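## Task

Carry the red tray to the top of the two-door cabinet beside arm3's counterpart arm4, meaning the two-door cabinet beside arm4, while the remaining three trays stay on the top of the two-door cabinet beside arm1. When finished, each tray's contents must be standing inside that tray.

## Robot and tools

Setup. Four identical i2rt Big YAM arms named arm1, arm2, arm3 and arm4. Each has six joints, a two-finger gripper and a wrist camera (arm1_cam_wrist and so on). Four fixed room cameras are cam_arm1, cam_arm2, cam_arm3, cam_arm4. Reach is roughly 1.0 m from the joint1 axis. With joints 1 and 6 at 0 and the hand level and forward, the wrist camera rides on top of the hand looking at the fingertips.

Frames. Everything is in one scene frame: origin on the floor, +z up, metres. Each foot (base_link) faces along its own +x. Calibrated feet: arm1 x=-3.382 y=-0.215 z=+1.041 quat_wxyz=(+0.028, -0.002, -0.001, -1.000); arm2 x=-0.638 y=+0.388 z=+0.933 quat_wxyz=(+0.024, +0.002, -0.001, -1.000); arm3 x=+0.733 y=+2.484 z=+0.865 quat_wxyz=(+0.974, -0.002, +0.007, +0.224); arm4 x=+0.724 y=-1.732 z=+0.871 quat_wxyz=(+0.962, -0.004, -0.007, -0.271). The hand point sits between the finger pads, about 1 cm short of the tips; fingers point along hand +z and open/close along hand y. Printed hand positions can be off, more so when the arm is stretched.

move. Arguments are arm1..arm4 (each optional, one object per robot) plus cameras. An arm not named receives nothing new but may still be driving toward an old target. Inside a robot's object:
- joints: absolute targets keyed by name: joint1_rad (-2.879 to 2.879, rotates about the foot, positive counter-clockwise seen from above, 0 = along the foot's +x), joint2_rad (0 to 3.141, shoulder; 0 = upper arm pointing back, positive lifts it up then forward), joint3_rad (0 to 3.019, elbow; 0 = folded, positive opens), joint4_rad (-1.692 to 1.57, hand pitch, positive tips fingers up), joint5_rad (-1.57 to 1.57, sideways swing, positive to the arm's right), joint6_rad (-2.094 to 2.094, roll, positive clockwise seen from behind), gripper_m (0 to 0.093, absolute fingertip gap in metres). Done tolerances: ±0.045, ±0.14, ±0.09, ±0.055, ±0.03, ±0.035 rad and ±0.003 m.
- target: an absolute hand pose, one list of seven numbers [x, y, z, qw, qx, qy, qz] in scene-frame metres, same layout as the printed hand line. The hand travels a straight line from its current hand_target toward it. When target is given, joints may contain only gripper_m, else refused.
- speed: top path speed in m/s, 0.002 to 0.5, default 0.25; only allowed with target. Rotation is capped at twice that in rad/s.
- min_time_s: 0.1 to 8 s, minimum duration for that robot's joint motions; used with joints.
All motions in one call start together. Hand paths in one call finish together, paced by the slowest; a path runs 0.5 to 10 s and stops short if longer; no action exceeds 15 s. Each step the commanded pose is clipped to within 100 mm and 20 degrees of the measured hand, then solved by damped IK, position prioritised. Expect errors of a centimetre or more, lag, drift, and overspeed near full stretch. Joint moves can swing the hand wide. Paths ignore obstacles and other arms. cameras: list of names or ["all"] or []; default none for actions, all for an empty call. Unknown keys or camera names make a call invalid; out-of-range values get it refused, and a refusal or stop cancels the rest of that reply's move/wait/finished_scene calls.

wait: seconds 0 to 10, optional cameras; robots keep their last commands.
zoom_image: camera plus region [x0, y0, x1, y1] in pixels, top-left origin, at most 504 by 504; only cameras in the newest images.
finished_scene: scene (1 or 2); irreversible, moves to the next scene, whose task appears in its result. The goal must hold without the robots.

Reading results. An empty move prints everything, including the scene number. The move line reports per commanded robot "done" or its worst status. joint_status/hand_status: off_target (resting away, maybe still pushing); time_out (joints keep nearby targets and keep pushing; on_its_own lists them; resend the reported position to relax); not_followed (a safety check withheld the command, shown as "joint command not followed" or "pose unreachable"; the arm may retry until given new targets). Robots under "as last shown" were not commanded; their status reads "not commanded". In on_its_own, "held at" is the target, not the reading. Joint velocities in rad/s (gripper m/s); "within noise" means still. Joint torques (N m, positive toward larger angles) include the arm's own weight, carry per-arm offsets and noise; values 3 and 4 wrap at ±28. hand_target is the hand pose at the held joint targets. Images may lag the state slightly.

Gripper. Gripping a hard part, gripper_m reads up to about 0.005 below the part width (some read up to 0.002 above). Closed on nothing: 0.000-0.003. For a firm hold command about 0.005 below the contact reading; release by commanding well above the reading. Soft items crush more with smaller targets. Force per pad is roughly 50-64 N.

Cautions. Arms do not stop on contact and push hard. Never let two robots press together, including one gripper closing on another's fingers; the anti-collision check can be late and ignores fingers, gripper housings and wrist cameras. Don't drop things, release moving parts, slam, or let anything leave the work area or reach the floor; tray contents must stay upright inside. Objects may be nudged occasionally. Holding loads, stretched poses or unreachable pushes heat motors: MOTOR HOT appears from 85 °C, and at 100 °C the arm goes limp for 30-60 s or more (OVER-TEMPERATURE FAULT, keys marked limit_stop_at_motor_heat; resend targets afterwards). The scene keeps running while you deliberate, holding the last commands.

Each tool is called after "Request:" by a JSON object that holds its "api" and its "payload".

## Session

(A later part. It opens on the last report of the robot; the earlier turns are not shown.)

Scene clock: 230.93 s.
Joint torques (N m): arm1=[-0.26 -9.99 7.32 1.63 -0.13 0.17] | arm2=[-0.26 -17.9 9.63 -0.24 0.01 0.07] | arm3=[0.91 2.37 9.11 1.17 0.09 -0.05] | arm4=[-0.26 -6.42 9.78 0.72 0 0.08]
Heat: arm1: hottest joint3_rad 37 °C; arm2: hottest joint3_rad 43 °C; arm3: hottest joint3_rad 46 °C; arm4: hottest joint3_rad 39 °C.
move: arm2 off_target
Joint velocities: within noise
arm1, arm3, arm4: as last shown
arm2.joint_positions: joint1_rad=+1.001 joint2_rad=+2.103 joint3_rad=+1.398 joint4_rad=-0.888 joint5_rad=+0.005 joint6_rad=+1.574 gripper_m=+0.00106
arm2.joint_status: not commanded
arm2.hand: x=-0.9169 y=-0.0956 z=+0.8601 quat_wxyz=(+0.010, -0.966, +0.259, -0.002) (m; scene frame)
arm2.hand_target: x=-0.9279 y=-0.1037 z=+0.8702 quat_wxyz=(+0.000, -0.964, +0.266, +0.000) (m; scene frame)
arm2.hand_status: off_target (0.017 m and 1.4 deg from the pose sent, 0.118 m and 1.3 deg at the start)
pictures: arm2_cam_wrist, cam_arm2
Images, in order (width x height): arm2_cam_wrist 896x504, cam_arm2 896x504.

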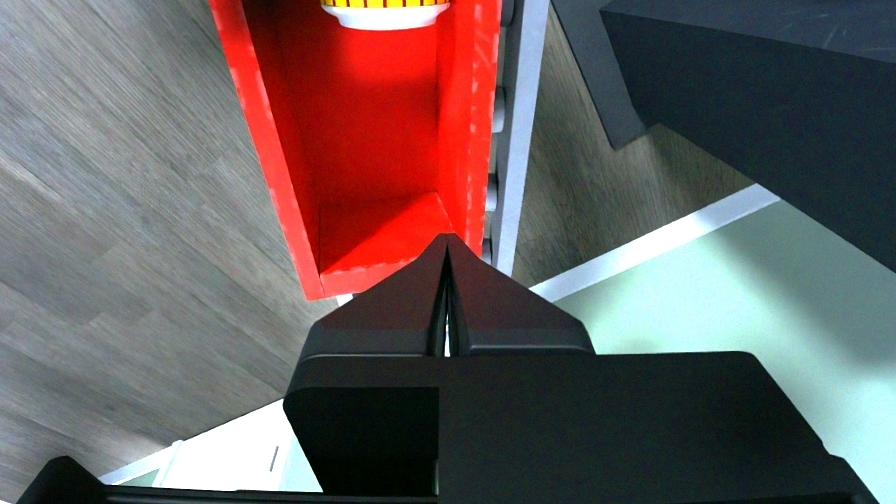

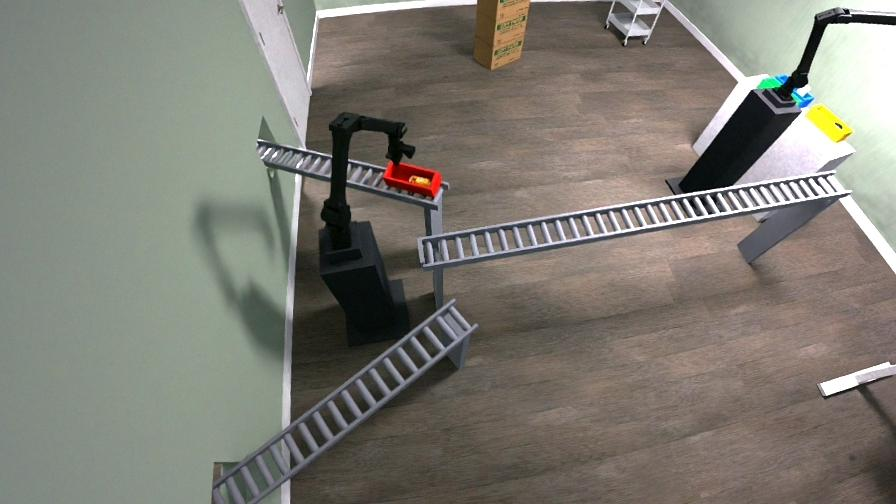

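Request:
{"api": "move", "payload": {"arm2": {"target": [-0.95,-0.112,0.75,0,0.964,-0.266,0], "speed": 0.15}}}

Request:
{"api": "move", "payload": {"arm2": {"target": [-0.915,-0.05,0.75,0,0.964,-0.266,0], "speed": 0.06}, "cameras": ["cam_arm2","arm2_cam_wrist"]}}

Request:
{"api": "zoom_image", "payload": {"camera": "cam_arm2", "region": [240, 110, 480, 240]}}

Scene clock: 236.80 s.
Joint torques (N m): arm1=[-0.21 -9.99 7.25 1.73 -0.13 0.16] | arm2=[-0.09 -17.26 8.42 0.72 0.05 -0.1] | arm3=[1.03 2.49 9.13 1.21 0.08 -0.06] | arm4=[-0.38 -6.48 10.15 0.68 0.03 0.05]
Heat: arm1: hottest joint3_rad 37 °C; arm2: hottest joint3_rad 43 °C; arm3: hottest joint3_rad 46 °C; arm4: hottest joint3_rad 39 °C.
move: arm2 off_target
Joint velocities: within noise
arm1, arm3, arm4: as last shown
arm2.joint_positions: joint1_rad=+0.975 joint2_rad=+2.330 joint3_rad=+1.474 joint4_rad=-0.735 joint5_rad=+0.005 joint6_rad=+1.568 gripper_m=+0.00106
arm2.joint_status: not commanded
arm2.hand: x=-0.9387 y=-0.1044 z=+0.7550 quat_wxyz=(+0.010, -0.963, +0.269, -0.002) (m; scene frame)
arm2.hand_target: x=-0.9497 y=-0.1116 z=+0.7503 quat_wxyz=(+0.000, -0.964, +0.266, +0.000) (m; scene frame)
arm2.hand_status: off_target (0.014 m and 1.2 deg from the pose sent, 0.116 m and 1.4 deg at the start)
pictures: none

Scene clock: 238.60 s.
Joint torques (N m): arm1=[-0.15 -9.99 7.28 1.7 -0.13 0.16] | arm2=[-0.62 -17.03 3.74 0.32 0.02 -0.08] | arm3=[1.14 2.55 9.16 1.26 0.07 -0.05] | arm4=[-0.09 -6.12 10.15 0.64 -0.04 0.09]
Heat: arm1: hottest joint3_rad 37 °C; arm2: hottest joint3_rad 43 °C; arm3: hottest joint3_rad 46 °C; arm4: hottest joint3_rad 39 °C.
move: arm2 done
Joint velocities: within noise
arm1, arm3, arm4: as last shown
arm2.joint_positions: joint1_rad=+0.971 joint2_rad=+2.241 joint3_rad=+1.260 joint4_rad=-0.580 joint5_rad=+0.005 joint6_rad=+1.561 gripper_m=+0.00105
arm2.joint_status: not commanded
arm2.hand: x=-0.9131 y=-0.0590 z=+0.7523 quat_wxyz=(-0.004, -0.964, +0.267, +0.002) (m; scene frame)
arm2.hand_target: x=-0.9148 y=-0.0501 z=+0.7501 quat_wxyz=(+0.000, -0.964, +0.266, +0.000) (m; scene frame)
arm2.hand_status: done (0.009 m and 0.6 deg from the pose sent, 0.060 m and 1.2 deg at the start)
pictures: arm2_cam_wrist, cam_arm2
Images, in order (width x height): arm2_cam_wrist 896x504, cam_arm2 896x504.

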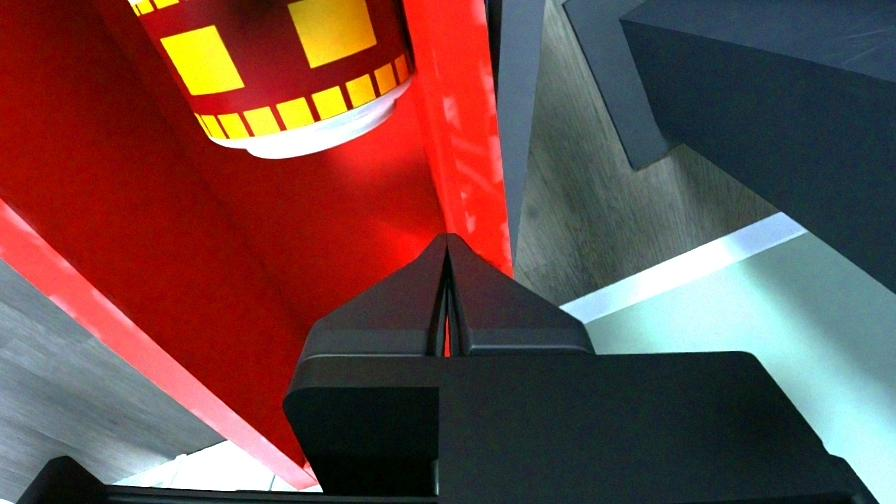

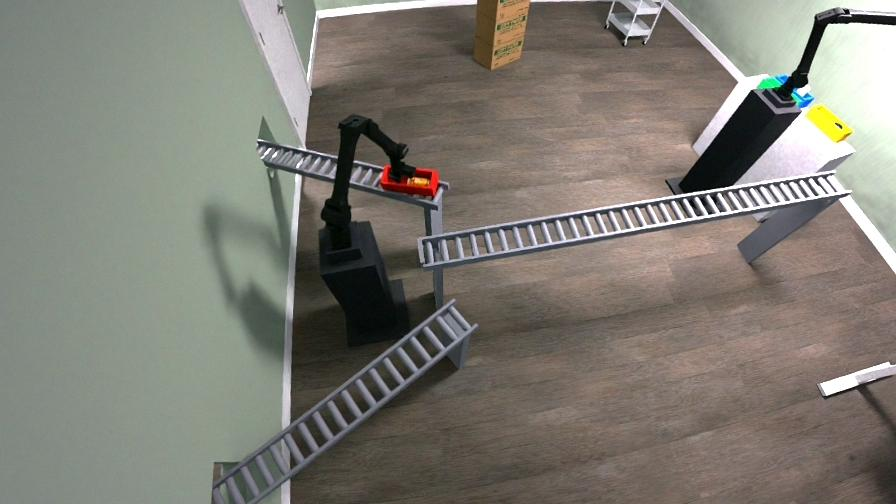

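Scaled by 2.100 from the camera's 896x504 image, which has a finer 1280x720 frame.

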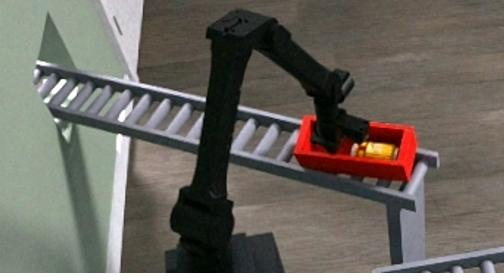

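Request:
{"api": "move", "payload": {"arm2": {"target": [-0.928,-0.074,0.755,0,0.964,-0.266,0], "speed": 0.15}}}

Request:
{"api": "move", "payload": {"arm2": {"target": [-0.94,-0.09,0.88,0,0.964,-0.266,0], "speed": 0.2}, "cameras": ["cam_arm2","arm2_cam_wrist"]}}

Request:
{"api": "zoom_image", "payload": {"camera": "cam_arm2", "region": [340, 130, 460, 240]}}

Scene clock: 243.23 s.
Joint torques (N m): arm1=[-0.32 -9.88 7.24 1.68 -0.12 0.16] | arm2=[-0.26 -15.79 7.53 -0.16 0.02 -0.05] | arm3=[1.2 2.32 9.2 1.22 0.07 -0.05] | arm4=[-0.62 -6.48 10.21 0.7 0 0.07]
Heat: arm1: hottest joint3_rad 37 °C; arm2: hottest joint3_rad 43 °C; arm3: hottest joint3_rad 46 °C; arm4: hottest joint3_rad 39 °C.
move: arm2 done
Joint velocities: within noise
arm1.joint_positions: joint1_rad=-0.609 joint2_rad=+1.204 joint3_rad=+1.504 joint4_rad=-1.313 joint5_rad=+0.002 joint6_rad=-0.011 gripper_m=+0.02988
arm1.joint_status: not commanded
arm1.hand: x=-3.7592 y=+0.0210 z=+1.4523 quat_wxyz=(+0.076, -0.926, +0.258, +0.265) (m; scene frame)
arm1.hand_target: x=-3.7627 y=+0.0179 z=+1.4538 quat_wxyz=(+0.074, -0.924, +0.258, +0.273) (m; scene frame)
arm1.hand_status: not commanded
arm2.joint_positions: joint1_rad=+0.971 joint2_rad=+2.244 joint3_rad=+1.313 joint4_rad=-0.628 joint5_rad=+0.005 joint6_rad=+1.561 gripper_m=+0.00105
arm2.joint_status: not commanded
arm2.hand: x=-0.9220 y=-0.0734 z=+0.7625 quat_wxyz=(-0.006, -0.964, +0.267, +0.002) (m; scene frame)
arm2.hand_target: x=-0.9278 y=-0.0738 z=+0.7552 quat_wxyz=(+0.000, -0.964, +0.266, +0.000) (m; scene frame)
arm2.hand_status: done (0.010 m and 0.7 deg from the pose sent, 0.021 m and 0.6 deg at the start)
arm3.joint_positions: joint1_rad=-0.423 joint2_rad=+0.637 joint3_rad=+1.333 joint4_rad=-1.526 joint5_rad=+0.222 joint6_rad=+0.654 gripper_m=+0.09396
arm3.joint_status: not commanded
arm3.hand: x=+0.9557 y=+2.4547 z=+1.3375 quat_wxyz=(-0.369, -0.322, -0.872, -0.018) (m; scene frame)
arm3.hand_target: x=+0.9552 y=+2.4547 z=+1.3503 quat_wxyz=(-0.382, -0.321, -0.866, -0.024) (m; scene frame)
arm3.hand_status: not commanded
arm4.joint_positions: joint1_rad=+1.593 joint2_rad=+1.193 joint3_rad=+1.447 joint4_rad=-1.591 joint5_rad=-0.002 joint6_rad=-0.015 gripper_m=+0.09397
arm4.joint_status: not commanded
arm4.hand: x=+0.9072 y=-1.4060 z=+1.2313 quat_wxyz=(-0.102, +0.502, -0.857, -0.050) (m; scene frame)
arm4.hand_target: x=+0.9051 y=-1.4047 z=+1.2298 quat_wxyz=(-0.097, +0.499, -0.860, -0.047) (m; scene frame)
arm4.hand_status: not commanded
pictures: none

Scene clock: 244.63 s.
Joint torques (N m): arm1=[-0.26 -10.05 7.28 1.69 -0.11 0.16] | arm2=[-0.32 -16.5 9.62 -0.21 0.01 -0.06] | arm3=[1.03 2.37 9.14 1.2 0.09 -0.06] | arm4=[0.44 -6.3 10.1 0.64 -0.02 0.08]
Heat: arm1: hottest joint3_rad 37 °C; arm2: hottest joint3_rad 43 °C; arm3: hottest joint3_rad 46 °C; arm4: hottest joint3_rad 39 °C.
move: arm2 done
Joint velocities: within noise
arm1, arm3, arm4: as last shown
arm2.joint_positions: joint1_rad=+0.971 joint2_rad=+2.063 joint3_rad=+1.386 joint4_rad=-0.898 joint5_rad=+0.005 joint6_rad=+1.561 gripper_m=+0.00105
arm2.joint_status: not commanded
arm2.hand: x=-0.9308 y=-0.0863 z=+0.8776 quat_wxyz=(+0.002, -0.964, +0.267, +0.000) (m; scene frame)
arm2.hand_target: x=-0.9400 y=-0.0898 z=+0.8801 quat_wxyz=(+0.000, -0.964, +0.266, +0.000) (m; scene frame)
arm2.hand_status: done (0.010 m and 0.3 deg from the pose sent, 0.120 m and 0.7 deg at the start)
pictures: arm2_cam_wrist, cam_arm2
Images, in order (width x height): arm2_cam_wrist 896x504, cam_arm2 896x504.

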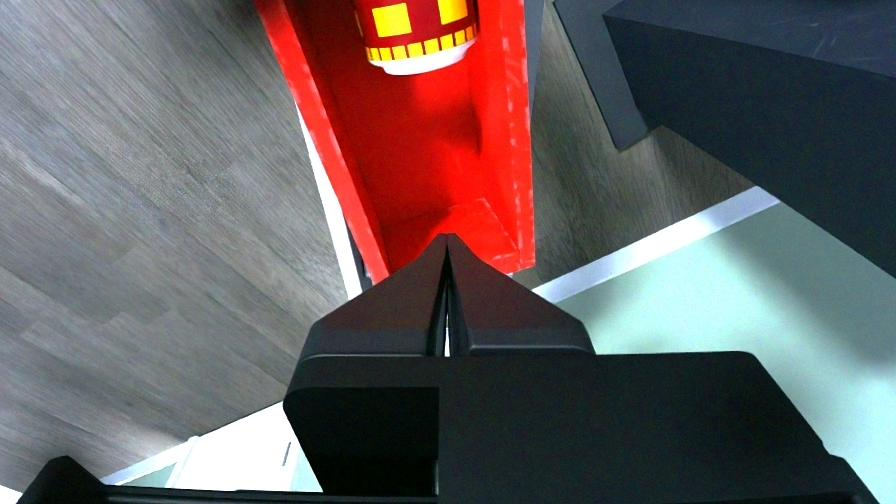

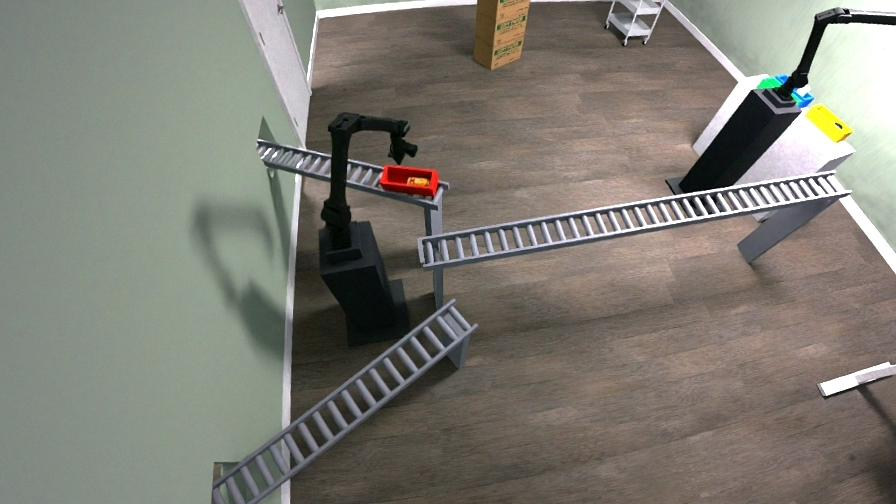

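Scaled by 4.200 from the camera's 896x504 image, which has a finer 1280x720 frame.

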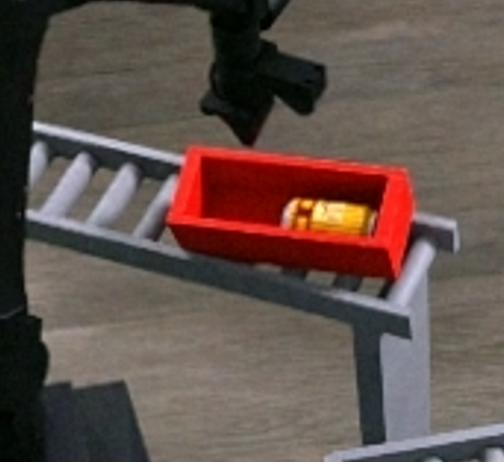

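Request:
{"api": "move", "payload": {"arm2": {"target": [-0.98,-0.042,0.86,0,0.985,-0.174,0], "speed": 0.15, "joints": {"gripper_m": 0.05}}, "cameras": ["arm2_cam_wrist"]}}

Scene clock: 255.97 s.
Joint torques (N m): arm1=[-0.09 -9.99 7.34 1.69 -0.11 0.17] | arm2=[0.5 -16.26 6.71 0.75 0.02 -0.11] | arm3=[1.2 2.55 9.13 1.13 0.09 -0.06] | arm4=[-0.38 -6.89 10.04 0.58 0.01 0.07]
Heat: arm1: hottest joint3_rad 37 °C; arm2: hottest joint3_rad 42 °C; arm3: hottest joint3_rad 46 °C; arm4: hottest joint3_rad 39 °C.
move: arm2 done
Joint velocities: within noise
arm1, arm3, arm4: as last shown
arm2.joint_positions: joint1_rad=+0.855 joint2_rad=+2.063 joint3_rad=+1.350 joint4_rad=-0.856 joint5_rad=+0.005 joint6_rad=+1.267 gripper_m=+0.04995
arm2.joint_status: all done
arm2.hand: x=-0.9790 y=-0.0434 z=+0.8667 quat_wxyz=(+0.000, -0.984, +0.181, +0.001) (m; scene frame)
arm2.hand_target: x=-0.9799 y=-0.0420 z=+0.8601 quat_wxyz=(+0.000, -0.985, +0.174, +0.000) (m; scene frame)
arm2.hand_status: done (0.007 m and 0.8 deg from the pose sent, 0.069 m and 11.0 deg at the start)
pictures: arm2_cam_wrist
Images, in order (width x height): arm2_cam_wrist 896x504.

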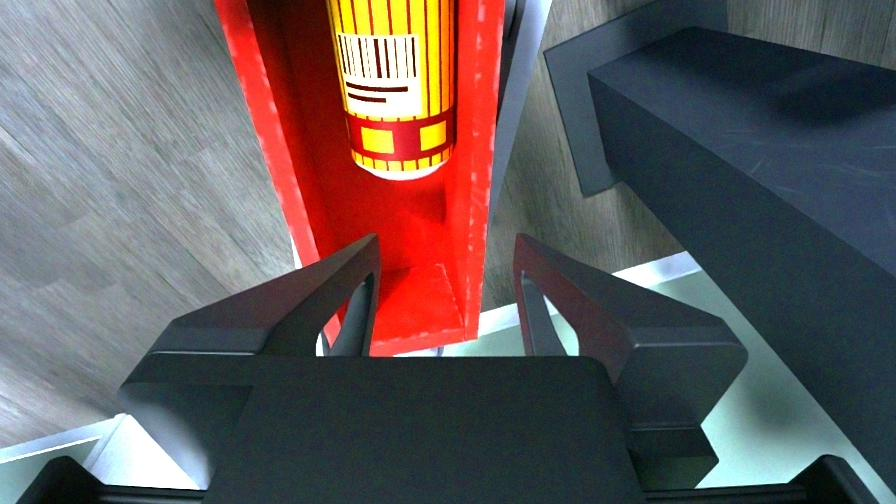

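Request:
{"api": "move", "payload": {"arm2": {"target": [-0.975,-0.03,0.765,0,0.988,-0.156,0], "speed": 0.15}, "cameras": ["arm2_cam_wrist"]}}

Scene clock: 261.00 s.
Joint torques (N m): arm1=[-0.26 -9.88 7.3 1.72 -0.13 0.16] | arm2=[-0.09 -16.21 6.01 0.73 0.02 -0.1] | arm3=[1.2 2.43 9.1 1.13 0.11 -0.05] | arm4=[-0.21 -6.59 10.14 0.64 -0.03 0.09]
Heat: arm1: hottest joint3_rad 37 °C; arm2: hottest joint3_rad 42 °C; arm3: hottest joint3_rad 46 °C; arm4: hottest joint3_rad 40 °C.
move: arm2 done
Joint velocities: within noise
arm1, arm3, arm4: as last shown
arm2.joint_positions: joint1_rad=+0.854 joint2_rad=+2.218 joint3_rad=+1.298 joint4_rad=-0.652 joint5_rad=+0.005 joint6_rad=+1.223 gripper_m=+0.04995
arm2.joint_status: not commanded
arm2.hand: x=-0.9700 y=-0.0316 z=+0.7722 quat_wxyz=(+0.001, -0.987, +0.159, +0.000) (m; scene frame)
arm2.hand_target: x=-0.9750 y=-0.0298 z=+0.7652 quat_wxyz=(+0.000, -0.988, +0.156, +0.000) (m; scene frame)
arm2.hand_status: done (0.009 m and 0.4 deg from the pose sent, 0.103 m and 2.9 deg at the start)
pictures: arm2_cam_wrist
Images, in order (width x height): arm2_cam_wrist 896x504.

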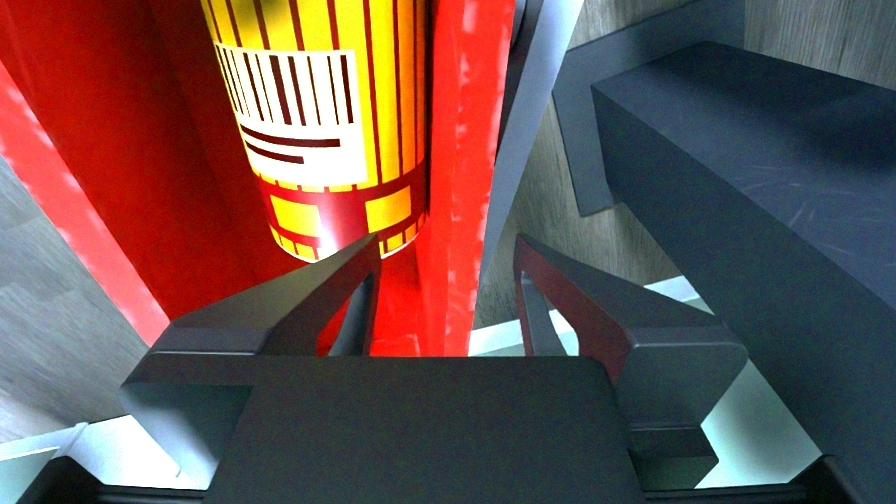

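Request:
{"api": "move", "payload": {"arm2": {"joints": {"gripper_m": 0.004}}}}

Request:
{"api": "move", "payload": {"arm2": {"target": [-0.98,-0.045,0.865,0.03,0.988,-0.156,-0.015], "speed": 0.12}, "cameras": ["arm2_cam_wrist","cam_arm2"]}}

Request:
{"api": "zoom_image", "payload": {"camera": "cam_arm2", "region": [340, 110, 480, 240]}}

Scene clock: 264.57 s.
Joint torques (N m): arm1=[-0.5 -10.05 7.23 1.7 -0.12 0.16] | arm2=[0.09 -16.09 6.09 0.7 0.1 -0.11] | arm3=[1.08 2.43 9.17 1.18 0.09 -0.03] | arm4=[-0.03 -6.53 10.15 0.73 0.03 0.08]
Heat: arm1: hottest joint3_rad 37 °C; arm2: hottest joint3_rad 42 °C; arm3: hottest joint3_rad 46 °C; arm4: hottest joint3_rad 40 °C.
move: arm2 off_target
Joint velocities: within noise
arm1, arm3, arm4: as last shown
arm2.joint_positions: joint1_rad=+0.851 joint2_rad=+2.219 joint3_rad=+1.297 joint4_rad=-0.652 joint5_rad=+0.003 joint6_rad=+1.225 gripper_m=+0.01245
arm2.joint_status: gripper_m off_target (ended at +0.01249, target +0.00400)
arm2.hand: x=-0.9704 y=-0.0304 z=+0.7717 quat_wxyz=(+0.001, -0.987, +0.162, -0.001) (m; scene frame)
arm2.hand_target: x=-0.9749 y=-0.0298 z=+0.7651 quat_wxyz=(+0.000, -0.988, +0.156, +0.000) (m; scene frame)
arm2.hand_status: not commanded
pictures: none

Scene clock: 266.27 s.
Joint torques (N m): arm1=[-0.09 -10.05 7.27 1.66 -0.12 0.17] | arm2=[0.85 -19.66 8.42 0.08 0.05 -0.05] | arm3=[1.03 2.32 9.13 1.17 0.07 -0.06] | arm4=[-0.5 -6.89 10 0.58 -0.02 0.07]
Heat: arm1: hottest joint3_rad 37 °C; arm2: hottest joint3_rad 42 °C; arm3: hottest joint3_rad 46 °C; arm4: hottest joint3_rad 40 °C.
move: arm2 off_target
Joint velocities: within noise
arm1, arm3, arm4: as last shown
arm2.joint_positions: joint1_rad=+0.851 joint2_rad=+2.080 joint3_rad=+1.271 joint4_rad=-0.757 joint5_rad=+0.001 joint6_rad=+1.226 gripper_m=+0.01217
arm2.joint_status: not commanded
arm2.hand: x=-0.9679 y=-0.0272 z=+0.8360 quat_wxyz=(-0.002, -0.987, +0.162, +0.000) (m; scene frame)
arm2.hand_target: x=-0.9795 y=-0.0444 z=+0.8651 quat_wxyz=(-0.030, -0.987, +0.156, +0.015) (m; scene frame)
arm2.hand_status: off_target (0.036 m and 3.7 deg from the pose sent, 0.095 m and 4.1 deg at the start)
pictures: arm2_cam_wrist, cam_arm2
Images, in order (width x height): arm2_cam_wrist 896x504, cam_arm2 896x504.

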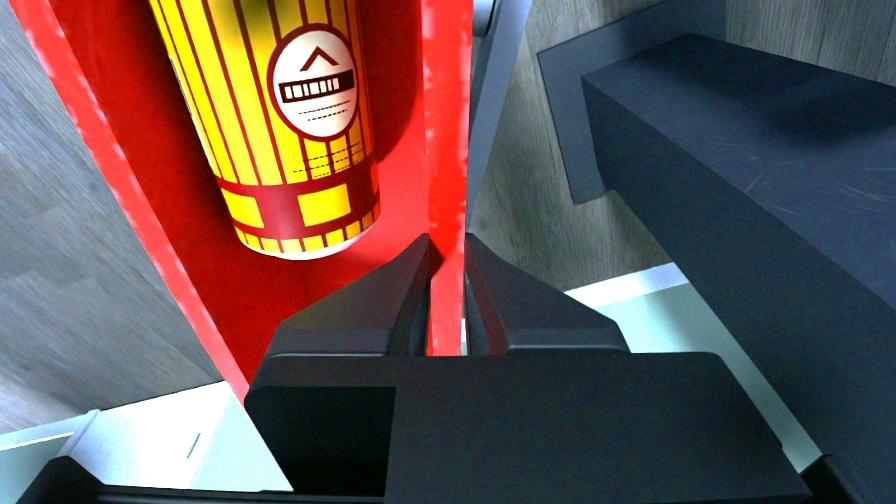

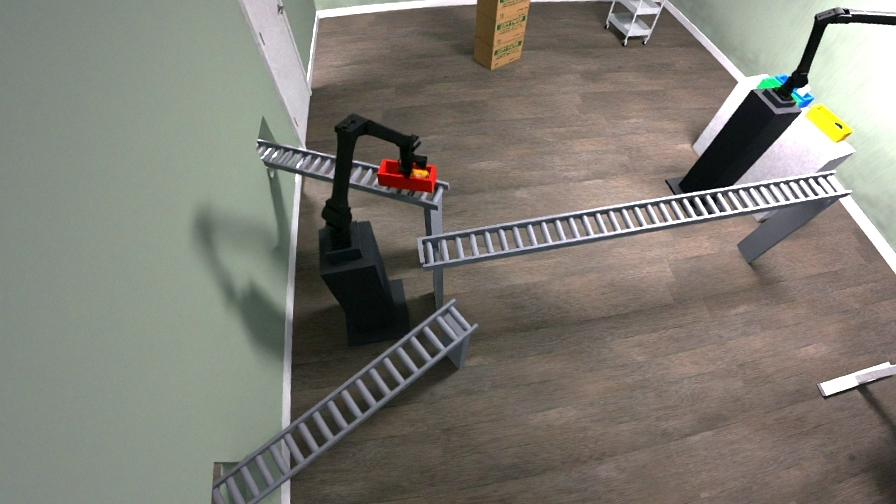

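Scaled by 3.600 from the camera's 896x504 image, which has a finer 1280x720 frame.

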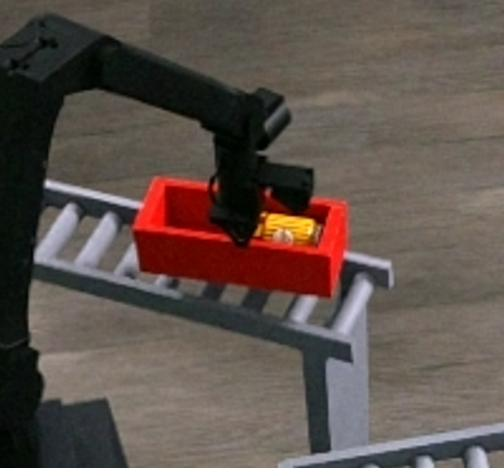

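Request:
{"api": "move", "payload": {"arm2": {"target": [-0.97,-0.068,0.84,0.035,0.9636,-0.267,-0.018], "speed": 0.12}}}

Request:
{"api": "move", "payload": {"arm2": {"target": [-0.974,-0.079,0.775,0.035,0.9636,-0.267,-0.018], "speed": 0.1}, "cameras": ["arm2_cam_wrist","cam_arm2"]}}

Request:
{"api": "zoom_image", "payload": {"camera": "cam_arm2", "region": [340, 110, 480, 240]}}

Scene clock: 271.57 s.
Joint torques (N m): arm1=[-0.15 -9.7 7.31 1.65 -0.13 0.18] | arm2=[1.44 -18.32 10.3 0.96 0.25 0.17] | arm3=[1.26 2.49 9.14 1.18 0.08 -0.08] | arm4=[-0.26 -6.77 10.18 0.61 -0.03 0.11]
Heat: arm1: hottest joint3_rad 37 °C; arm2: hottest joint3_rad 42 °C; arm3: hottest joint3_rad 46 °C; arm4: hottest joint3_rad 40 °C.
move: arm2 off_target
Joint velocities: within noise
arm1, arm3, arm4: as last shown
arm2.joint_positions: joint1_rad=+0.887 joint2_rad=+2.115 joint3_rad=+1.271 joint4_rad=-0.735 joint5_rad=+0.008 joint6_rad=+1.469 gripper_m=+0.01217
arm2.joint_status: not commanded
arm2.hand: x=-0.9522 y=-0.0359 z=+0.8184 quat_wxyz=(+0.005, -0.965, +0.264, +0.000) (m; scene frame)
arm2.hand_target: x=-0.9690 y=-0.0667 z=+0.8417 quat_wxyz=(-0.035, -0.963, +0.267, +0.017) (m; scene frame)
arm2.hand_status: off_target (0.043 m and 5.0 deg from the pose sent, 0.041 m and 13.0 deg at the start)
pictures: none

Scene clock: 272.80 s.
Joint torques (N m): arm1=[-0.32 -10.05 7.32 1.66 -0.12 0.16] | arm2=[1.73 -15.74 10.33 1.65 -0.04 0.18] | arm3=[1.08 2.61 9.16 1.18 0.07 -0.07] | arm4=[-0.5 -7.06 10.15 0.55 0.01 0.03]
Heat: arm1: hottest joint3_rad 37 °C; arm2: hottest joint3_rad 42 °C; arm3: hottest joint3_rad 46 °C; arm4: hottest joint3_rad 40 °C.
move: arm2 off_target
Joint velocities: within noise
arm1, arm3, arm4: as last shown
arm2.joint_positions: joint1_rad=+0.892 joint2_rad=+2.220 joint3_rad=+1.309 joint4_rad=-0.652 joint5_rad=+0.015 joint6_rad=+1.476 gripper_m=+0.01215
arm2.joint_status: not commanded
arm2.hand: x=-0.9588 y=-0.0474 z=+0.7738 quat_wxyz=(-0.002, -0.964, +0.265, +0.007) (m; scene frame)
arm2.hand_target: x=-0.9729 y=-0.0776 z=+0.7768 quat_wxyz=(-0.035, -0.963, +0.267, +0.018) (m; scene frame)
arm2.hand_status: off_target (0.035 m and 4.0 deg from the pose sent, 0.065 m and 5.0 deg at the start)
pictures: arm2_cam_wrist, cam_arm2
Images, in order (width x height): arm2_cam_wrist 896x504, cam_arm2 896x504.

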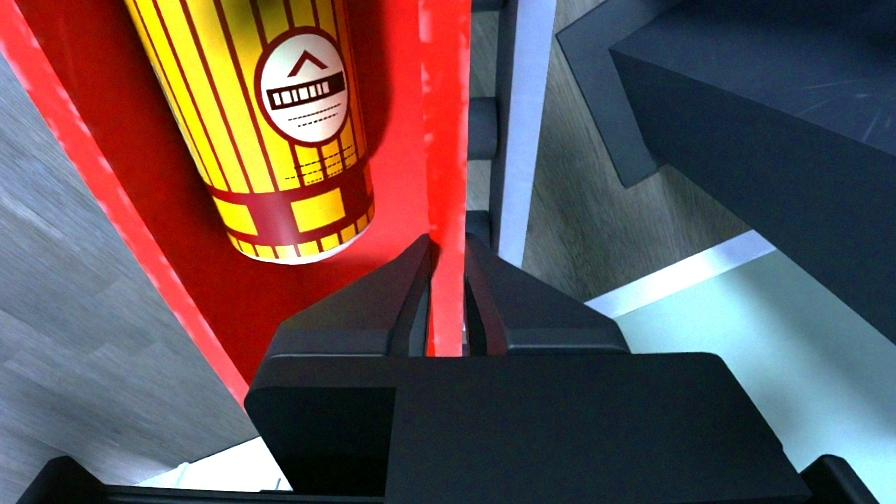

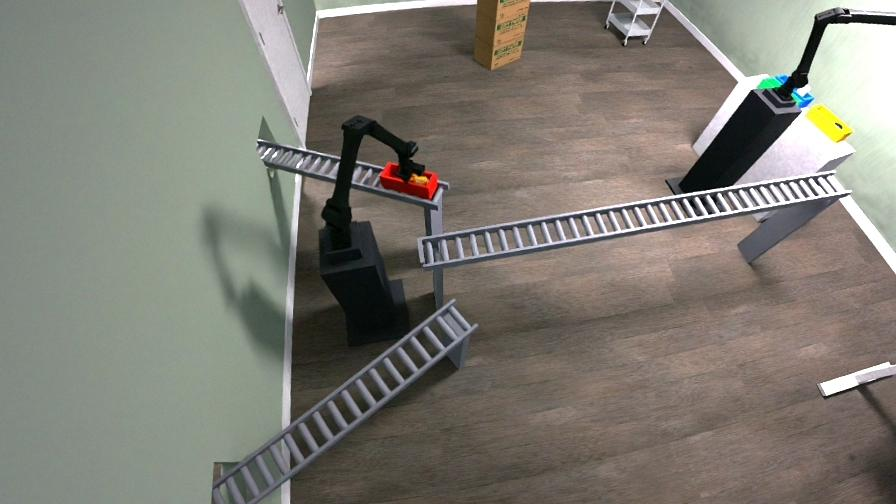

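Scaled by 3.600 from the camera's 896x504 image, which has a finer 1280x720 frame.

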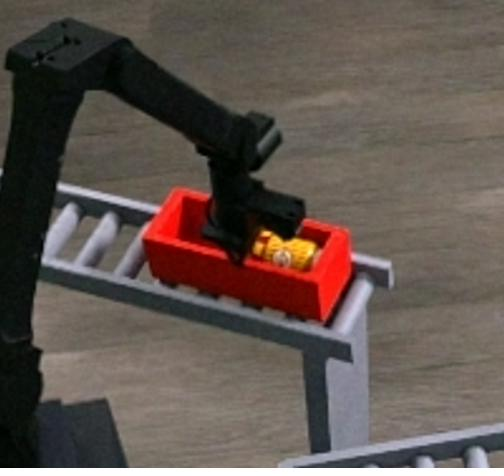

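Request:
{"api": "move", "payload": {"arm2": {"target": [-0.966,-0.064,0.78,0.035,0.9636,-0.267,-0.018], "speed": 0.06}}}

Request:
{"api": "move", "payload": {"arm2": {"target": [-0.966,-0.064,0.75,0.035,0.9636,-0.267,-0.018], "speed": 0.06}, "cameras": ["arm2_cam_wrist","cam_arm2"]}}

Request:
{"api": "zoom_image", "payload": {"camera": "cam_arm2", "region": [340, 110, 480, 240]}}

Scene clock: 276.80 s.
Joint torques (N m): arm1=[-0.32 -10.11 7.25 1.68 -0.12 0.16] | arm2=[1.14 -17.96 6.64 1.63 -0.06 0.15] | arm3=[0.91 2.43 9.14 1.24 0.07 -0.05] | arm4=[-0.15 -6.89 10.1 0.64 0 0.12]
Heat: arm1: hottest joint3_rad 37 °C; arm2: hottest joint3_rad 42 °C; arm3: hottest joint3_rad 46 °C; arm4: hottest joint3_rad 40 °C.
move: arm2 off_target
Joint velocities: within noise
arm1.joint_positions: joint1_rad=-0.609 joint2_rad=+1.204 joint3_rad=+1.504 joint4_rad=-1.313 joint5_rad=+0.002 joint6_rad=-0.011 gripper_m=+0.02988
arm1.joint_status: not commanded
arm1.hand: x=-3.7592 y=+0.0210 z=+1.4523 quat_wxyz=(+0.076, -0.926, +0.258, +0.265) (m; scene frame)
arm1.hand_target: x=-3.7627 y=+0.0179 z=+1.4538 quat_wxyz=(+0.074, -0.924, +0.258, +0.273) (m; scene frame)
arm1.hand_status: not commanded
arm2.joint_positions: joint1_rad=+0.892 joint2_rad=+2.219 joint3_rad=+1.294 joint4_rad=-0.628 joint5_rad=+0.015 joint6_rad=+1.475 gripper_m=+0.01215
arm2.joint_status: not commanded
arm2.hand: x=-0.9576 y=-0.0458 z=+0.7712 quat_wxyz=(-0.006, -0.964, +0.264, +0.008) (m; scene frame)
arm2.hand_target: x=-0.9658 y=-0.0636 z=+0.7806 quat_wxyz=(-0.035, -0.963, +0.267, +0.018) (m; scene frame)
arm2.hand_status: off_target (0.022 m and 3.5 deg from the pose sent, 0.019 m and 4.0 deg at the start)
arm3.joint_positions: joint1_rad=-0.423 joint2_rad=+0.637 joint3_rad=+1.333 joint4_rad=-1.526 joint5_rad=+0.222 joint6_rad=+0.654 gripper_m=+0.09396
arm3.joint_status: not commanded
arm3.hand: x=+0.9557 y=+2.4547 z=+1.3375 quat_wxyz=(-0.369, -0.322, -0.872, -0.018) (m; scene frame)
arm3.hand_target: x=+0.9552 y=+2.4547 z=+1.3503 quat_wxyz=(-0.382, -0.321, -0.866, -0.024) (m; scene frame)
arm3.hand_status: not commanded
arm4.joint_positions: joint1_rad=+1.593 joint2_rad=+1.193 joint3_rad=+1.447 joint4_rad=-1.591 joint5_rad=-0.002 joint6_rad=-0.015 gripper_m=+0.09397
arm4.joint_status: not commanded
arm4.hand: x=+0.9072 y=-1.4060 z=+1.2313 quat_wxyz=(-0.102, +0.502, -0.857, -0.050) (m; scene frame)
arm4.hand_target: x=+0.9051 y=-1.4047 z=+1.2298 quat_wxyz=(-0.097, +0.499, -0.860, -0.047) (m; scene frame)
arm4.hand_status: not commanded
pictures: none

Scene clock: 277.83 s.
Joint torques (N m): arm1=[-0.09 -10.11 7.35 1.7 -0.11 0.16] | arm2=[1.26 -14.1 7.62 2.92 -0.08 0.18] | arm3=[0.91 2.26 9.13 1.2 0.07 -0.05] | arm4=[-0.26 -6.65 10.04 0.77 -0.02 0.09]
Heat: arm1: hottest joint3_rad 37 °C; arm2: hottest joint3_rad 42 °C; arm3: hottest joint3_rad 46 °C; arm4: hottest joint3_rad 40 °C.
move: arm2 off_target
Joint velocities: within noise
arm1, arm3, arm4: as last shown
arm2.joint_positions: joint1_rad=+0.892 joint2_rad=+2.221 joint3_rad=+1.287 joint4_rad=-0.609 joint5_rad=+0.016 joint6_rad=+1.470 gripper_m=+0.01214
arm2.joint_status: not commanded
arm2.hand: x=-0.9581 y=-0.0463 z=+0.7686 quat_wxyz=(-0.011, -0.965, +0.262, +0.011) (m; scene frame)
arm2.hand_target: x=-0.9651 y=-0.0627 z=+0.7515 quat_wxyz=(-0.035, -0.963, +0.267, +0.018) (m; scene frame)
arm2.hand_status: off_target (0.027 m and 2.9 deg from the pose sent, 0.029 m and 3.5 deg at the start)
pictures: arm2_cam_wrist, cam_arm2
Images, in order (width x height): arm2_cam_wrist 896x504, cam_arm2 896x504.

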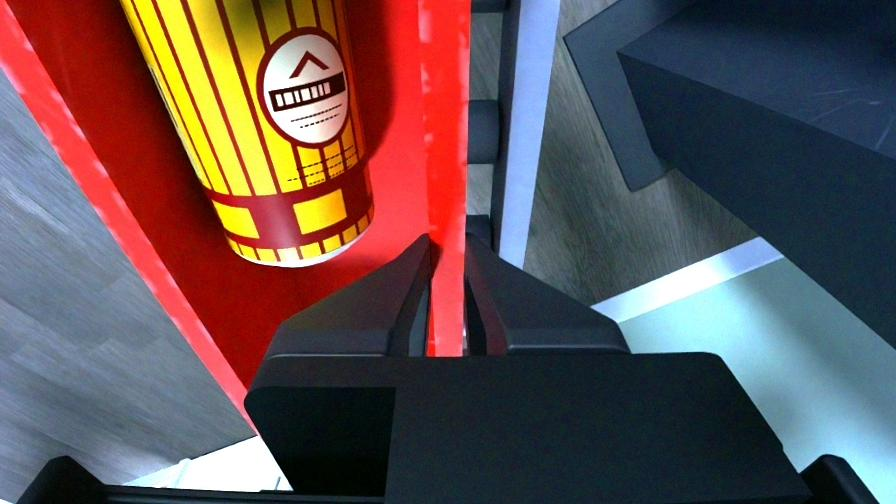

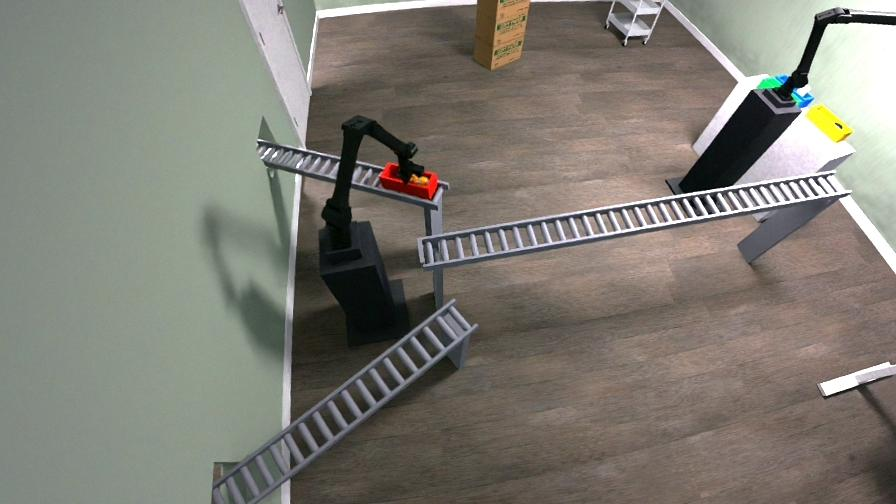

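Scaled by 3.600 from the camera's 896x504 image, which has a finer 1280x720 frame.

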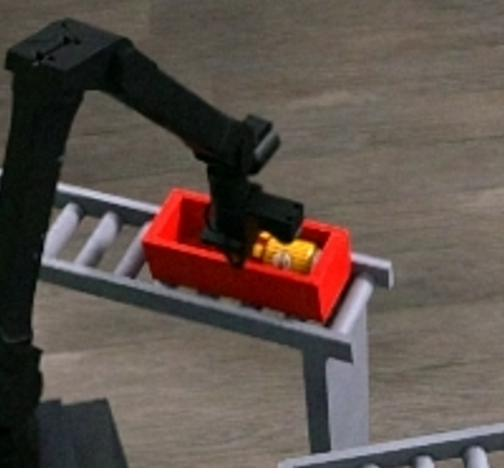

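Request:
{"api": "move", "payload": {"arm2": {"joints": {"gripper_m": 0.03}}}}

Request:
{"api": "move", "payload": {"arm2": {"target": [-0.963,-0.055,0.90,0,0.964,-0.266,0], "speed": 0.2}, "cameras": ["cam_arm2","arm2_cam_wrist"]}}

Request:
{"api": "zoom_image", "payload": {"camera": "cam_arm2", "region": [340, 130, 460, 240]}}

Scene clock: 281.87 s.
Joint torques (N m): arm1=[-0.03 -10.17 7.31 1.66 -0.12 0.15] | arm2=[1.2 -16.15 7.46 0.87 -0.06 0.18] | arm3=[1.2 2.32 9.16 1.21 0.08 -0.07] | arm4=[-0.03 -6.36 10.11 0.62 0.02 0.06]
Heat: arm1: hottest joint3_rad 37 °C; arm2: hottest joint3_rad 42 °C; arm3: hottest joint3_rad 46 °C; arm4: hottest joint3_rad 40 °C.
move: arm2 done
Joint velocities: within noise
arm1, arm3, arm4: as last shown
arm2.joint_positions: joint1_rad=+0.892 joint2_rad=+2.249 joint3_rad=+1.287 joint4_rad=-0.553 joint5_rad=+0.016 joint6_rad=+1.470 gripper_m=+0.02995
arm2.joint_status: all done
arm2.hand: x=-0.9611 y=-0.0506 z=+0.7545 quat_wxyz=(-0.024, -0.965, +0.262, +0.015) (m; scene frame)
arm2.hand_target: x=-0.9652 y=-0.0627 z=+0.7514 quat_wxyz=(-0.035, -0.963, +0.267, +0.018) (m; scene frame)
arm2.hand_status: not commanded
pictures: none

Scene clock: 283.40 s.
Joint torques (N m): arm1=[-0.32 -10.11 7.35 1.7 -0.12 0.16] | arm2=[0.15 -16.56 9.74 -0.16 -0.1 0.11] | arm3=[0.97 2.43 9.07 1.22 0.08 -0.06] | arm4=[-0.15 -6.48 10.02 0.62 0.01 0.07]
Heat: arm1: hottest joint3_rad 37 °C; arm2: hottest joint3_rad 42 °C; arm3: hottest joint3_rad 46 °C; arm4: hottest joint3_rad 40 °C.
move: arm2 off_target
Joint velocities: within noise
arm1, arm3, arm4: as last shown
arm2.joint_positions: joint1_rad=+0.895 joint2_rad=+2.005 joint3_rad=+1.334 joint4_rad=-0.915 joint5_rad=+0.007 joint6_rad=+1.470 gripper_m=+0.02995
arm2.joint_status: not commanded
arm2.hand: x=-0.9548 y=-0.0471 z=+0.8928 quat_wxyz=(+0.007, -0.966, +0.260, -0.001) (m; scene frame)
arm2.hand_target: x=-0.9630 y=-0.0548 z=+0.9002 quat_wxyz=(+0.000, -0.964, +0.266, +0.000) (m; scene frame)
arm2.hand_status: off_target (0.013 m and 1.1 deg from the pose sent, 0.145 m and 3.3 deg at the start)
pictures: arm2_cam_wrist, cam_arm2
Images, in order (width x height): arm2_cam_wrist 896x504, cam_arm2 896x504.

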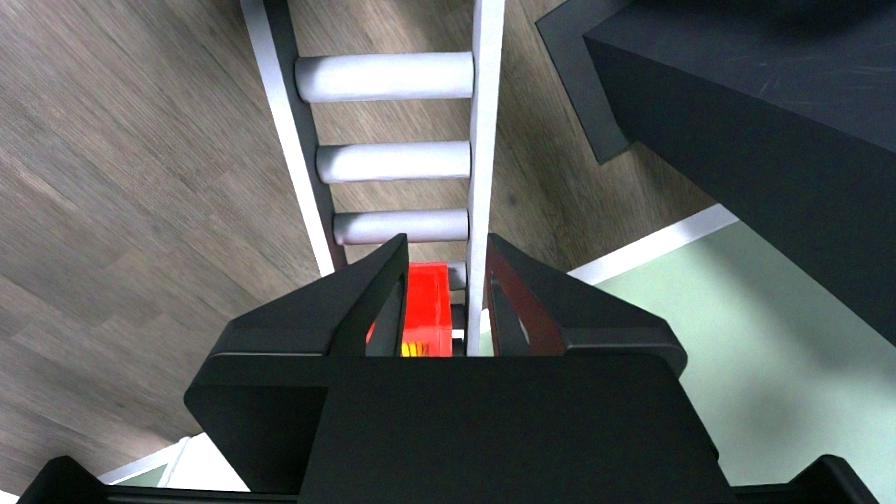

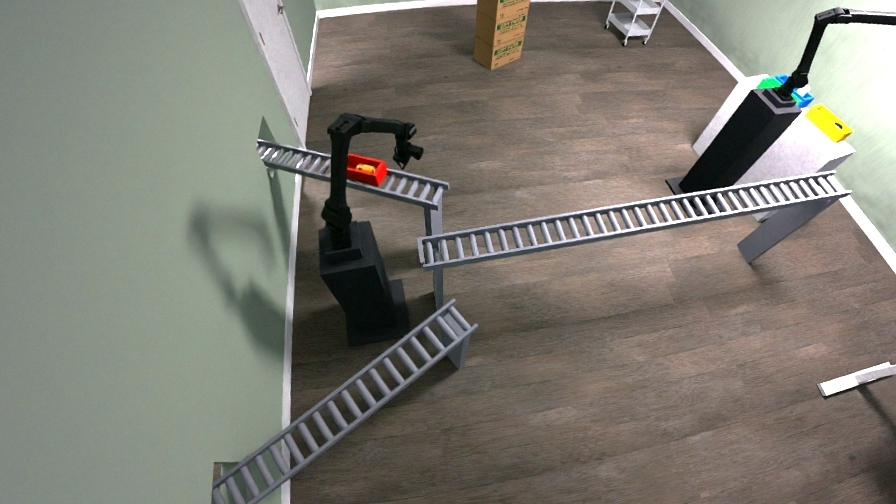

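Scaled by 4.200 from the camera's 896x504 image, which has a finer 1280x720 frame.

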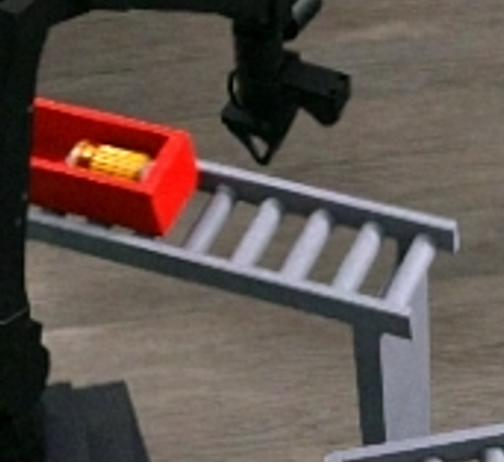

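Request:
{"api": "move", "payload": {"arm4": {"target": [1.1,-1.27,0.95,0,0.263,0.965,0], "speed": 0.25, "joints": {"gripper_m": 0.06}}, "cameras": ["arm4_cam_wrist","cam_arm4"]}}

Request:
{"api": "zoom_image", "payload": {"camera": "cam_arm4", "region": [300, 160, 540, 480]}}

Scene clock: 302.23 s.
Joint torques (N m): arm1=[-0.21 -10.05 7.24 1.69 -0.13 0.16] | arm2=[0.09 -16.56 9.8 -0.2 -0.07 0.13] | arm3=[0.91 2.32 9.14 1.21 0.09 -0.07] | arm4=[-1.96 -17.08 13.12 0.51 -0.02 0.08]
Heat: arm1: hottest joint3_rad 37 °C; arm2: hottest joint3_rad 44 °C; arm3: hottest joint3_rad 46 °C; arm4: hottest joint3_rad 41 °C.
move: arm4 off_target
Joint velocities: within noise
arm1, arm2, arm3: as last shown
arm2.joint_positions: joint1_rad=+0.895 joint2_rad=+2.005 joint3_rad=+1.334 joint4_rad=-0.916 joint5_rad=+0.007 joint6_rad=+1.470 gripper_m=+0.02995
arm2.hand: x=-0.9548 y=-0.0470 z=+0.8928 quat_wxyz=(+0.008, -0.966, +0.260, -0.001) (m; scene frame)
arm4.joint_positions: joint1_rad=+1.438 joint2_rad=+1.955 joint3_rad=+1.595 joint4_rad=-1.238 joint5_rad=-0.015 joint6_rad=+1.397 gripper_m=+0.06009
arm4.joint_status: all done
arm4.hand: x=+1.0850 y=-1.2813 z=+0.9434 quat_wxyz=(+0.006, -0.252, -0.968, +0.014) (m; scene frame)
arm4.hand_target: x=+1.0996 y=-1.2707 z=+0.9502 quat_wxyz=(+0.000, -0.263, -0.965, +0.000) (m; scene frame)
arm4.hand_status: off_target (0.020 m and 2.2 deg from the pose sent, 0.367 m and 92.0 deg at the start)
pictures: arm4_cam_wrist, cam_arm4
Images, in order (width x height): arm4_cam_wrist 896x504, cam_arm4 896x504.

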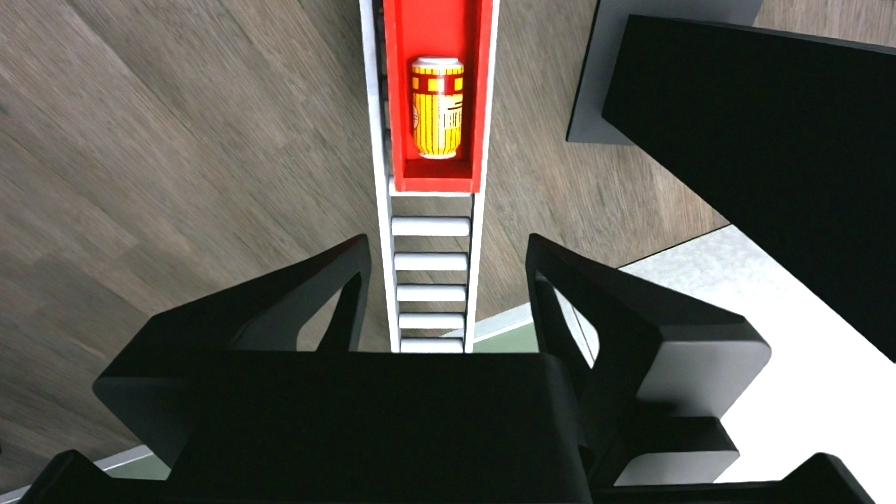

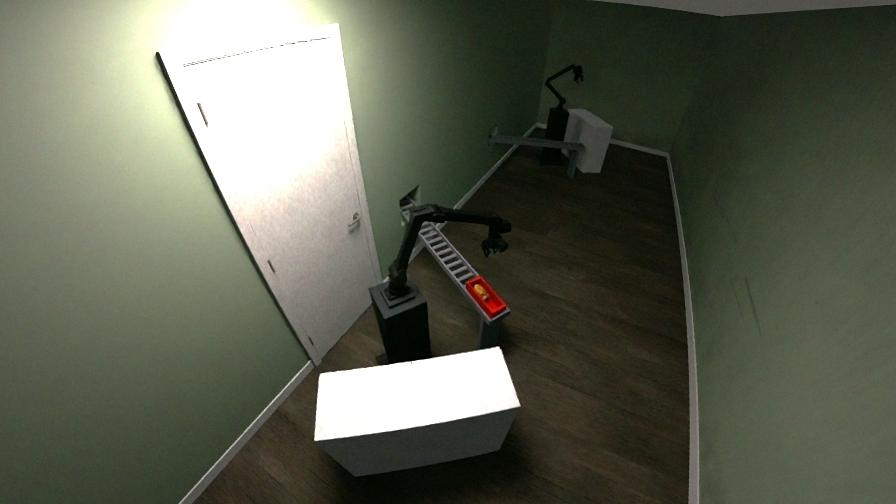

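Scaled by 1.575 from the camera's 896x504 image, which has a finer 1280x720 frame.

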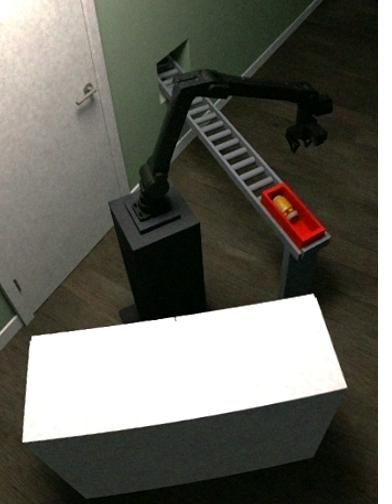

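Request:
{"api": "move", "payload": {"arm4": {"target": [1.05,-1.29,0.76,0,0.258,0.966,0], "speed": 0.2}, "cameras": ["arm4_cam_wrist"]}}

Scene clock: 310.33 s.
Joint torques (N m): arm1=[-0.15 -10.05 7.3 1.63 -0.13 0.15] | arm2=[0.09 -16.56 9.81 -0.2 -0.08 0.12] | arm3=[1.14 2.26 9.16 1.17 0.08 -0.06] | arm4=[-1.2 -17.73 7.05 0.75 -0.03 0.12]
Heat: arm1: hottest joint3_rad 37 °C; arm2: hottest joint3_rad 44 °C; arm3: hottest joint3_rad 46 °C; arm4: hottest joint3_rad 44 °C.
move: arm4 done
Joint velocities: within noise
arm1, arm2, arm3: as last shown
arm4.joint_positions: joint1_rad=+1.474 joint2_rad=+2.126 joint3_rad=+1.338 joint4_rad=-0.777 joint5_rad=-0.015 joint6_rad=+1.440 gripper_m=+0.06009
arm4.joint_status: not commanded
arm4.hand: x=+1.0538 y=-1.2928 z=+0.7669 quat_wxyz=(-0.001, -0.255, -0.967, -0.001) (m; scene frame)
arm4.hand_target: x=+1.0500 y=-1.2902 z=+0.7600 quat_wxyz=(+0.000, -0.258, -0.966, +0.000) (m; scene frame)
arm4.hand_status: done (0.008 m and 0.4 deg from the pose sent, 0.187 m and 1.8 deg at the start)
pictures: arm4_cam_wrist
Images, in order (width x height): arm4_cam_wrist 896x504.

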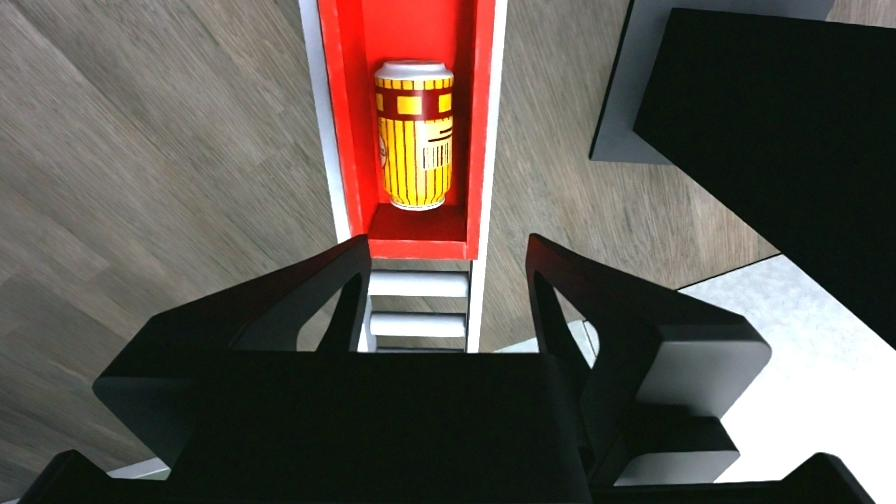

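Request:
{"api": "move", "payload": {"arm4": {"target": [1.06,-1.316,0.66,0,0.258,0.966,0], "speed": 0.15, "joints": {"gripper_m": 0.05}}, "cameras": ["arm4_cam_wrist"]}}

Scene clock: 315.60 s.
Joint torques (N m): arm1=[-0.21 -9.93 7.31 1.73 -0.13 0.16] | arm2=[0.15 -16.44 9.8 -0.23 -0.08 0.1] | arm3=[1.08 2.49 9.17 1.14 0.09 -0.05] | arm4=[-1.96 -17.44 6.08 0.75 -0.03 -0.23]
Heat: arm1: hottest joint3_rad 37 °C; arm2: hottest joint3_rad 44 °C; arm3: hottest joint3_rad 46 °C; arm4: hottest joint3_rad 43 °C.
move: arm4 done
Joint velocities: within noise
arm1, arm2, arm3: as last shown
arm4.joint_positions: joint1_rad=+1.450 joint2_rad=+2.307 joint3_rad=+1.309 joint4_rad=-0.573 joint5_rad=-0.015 joint6_rad=+1.430 gripper_m=+0.05009
arm4.joint_status: all done
arm4.hand: x=+1.0556 y=-1.3151 z=+0.6662 quat_wxyz=(+0.000, -0.262, -0.965, +0.002) (m; scene frame)
arm4.hand_target: x=+1.0598 y=-1.3161 z=+0.6601 quat_wxyz=(+0.000, -0.258, -0.966, +0.000) (m; scene frame)
arm4.hand_status: done (0.008 m and 0.5 deg from the pose sent, 0.110 m and 0.4 deg at the start)
pictures: arm4_cam_wrist
Images, in order (width x height): arm4_cam_wrist 896x504.

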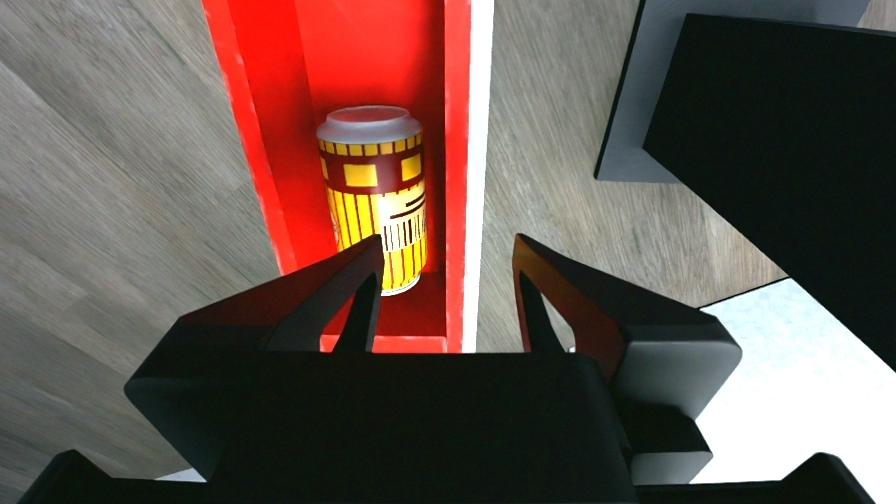

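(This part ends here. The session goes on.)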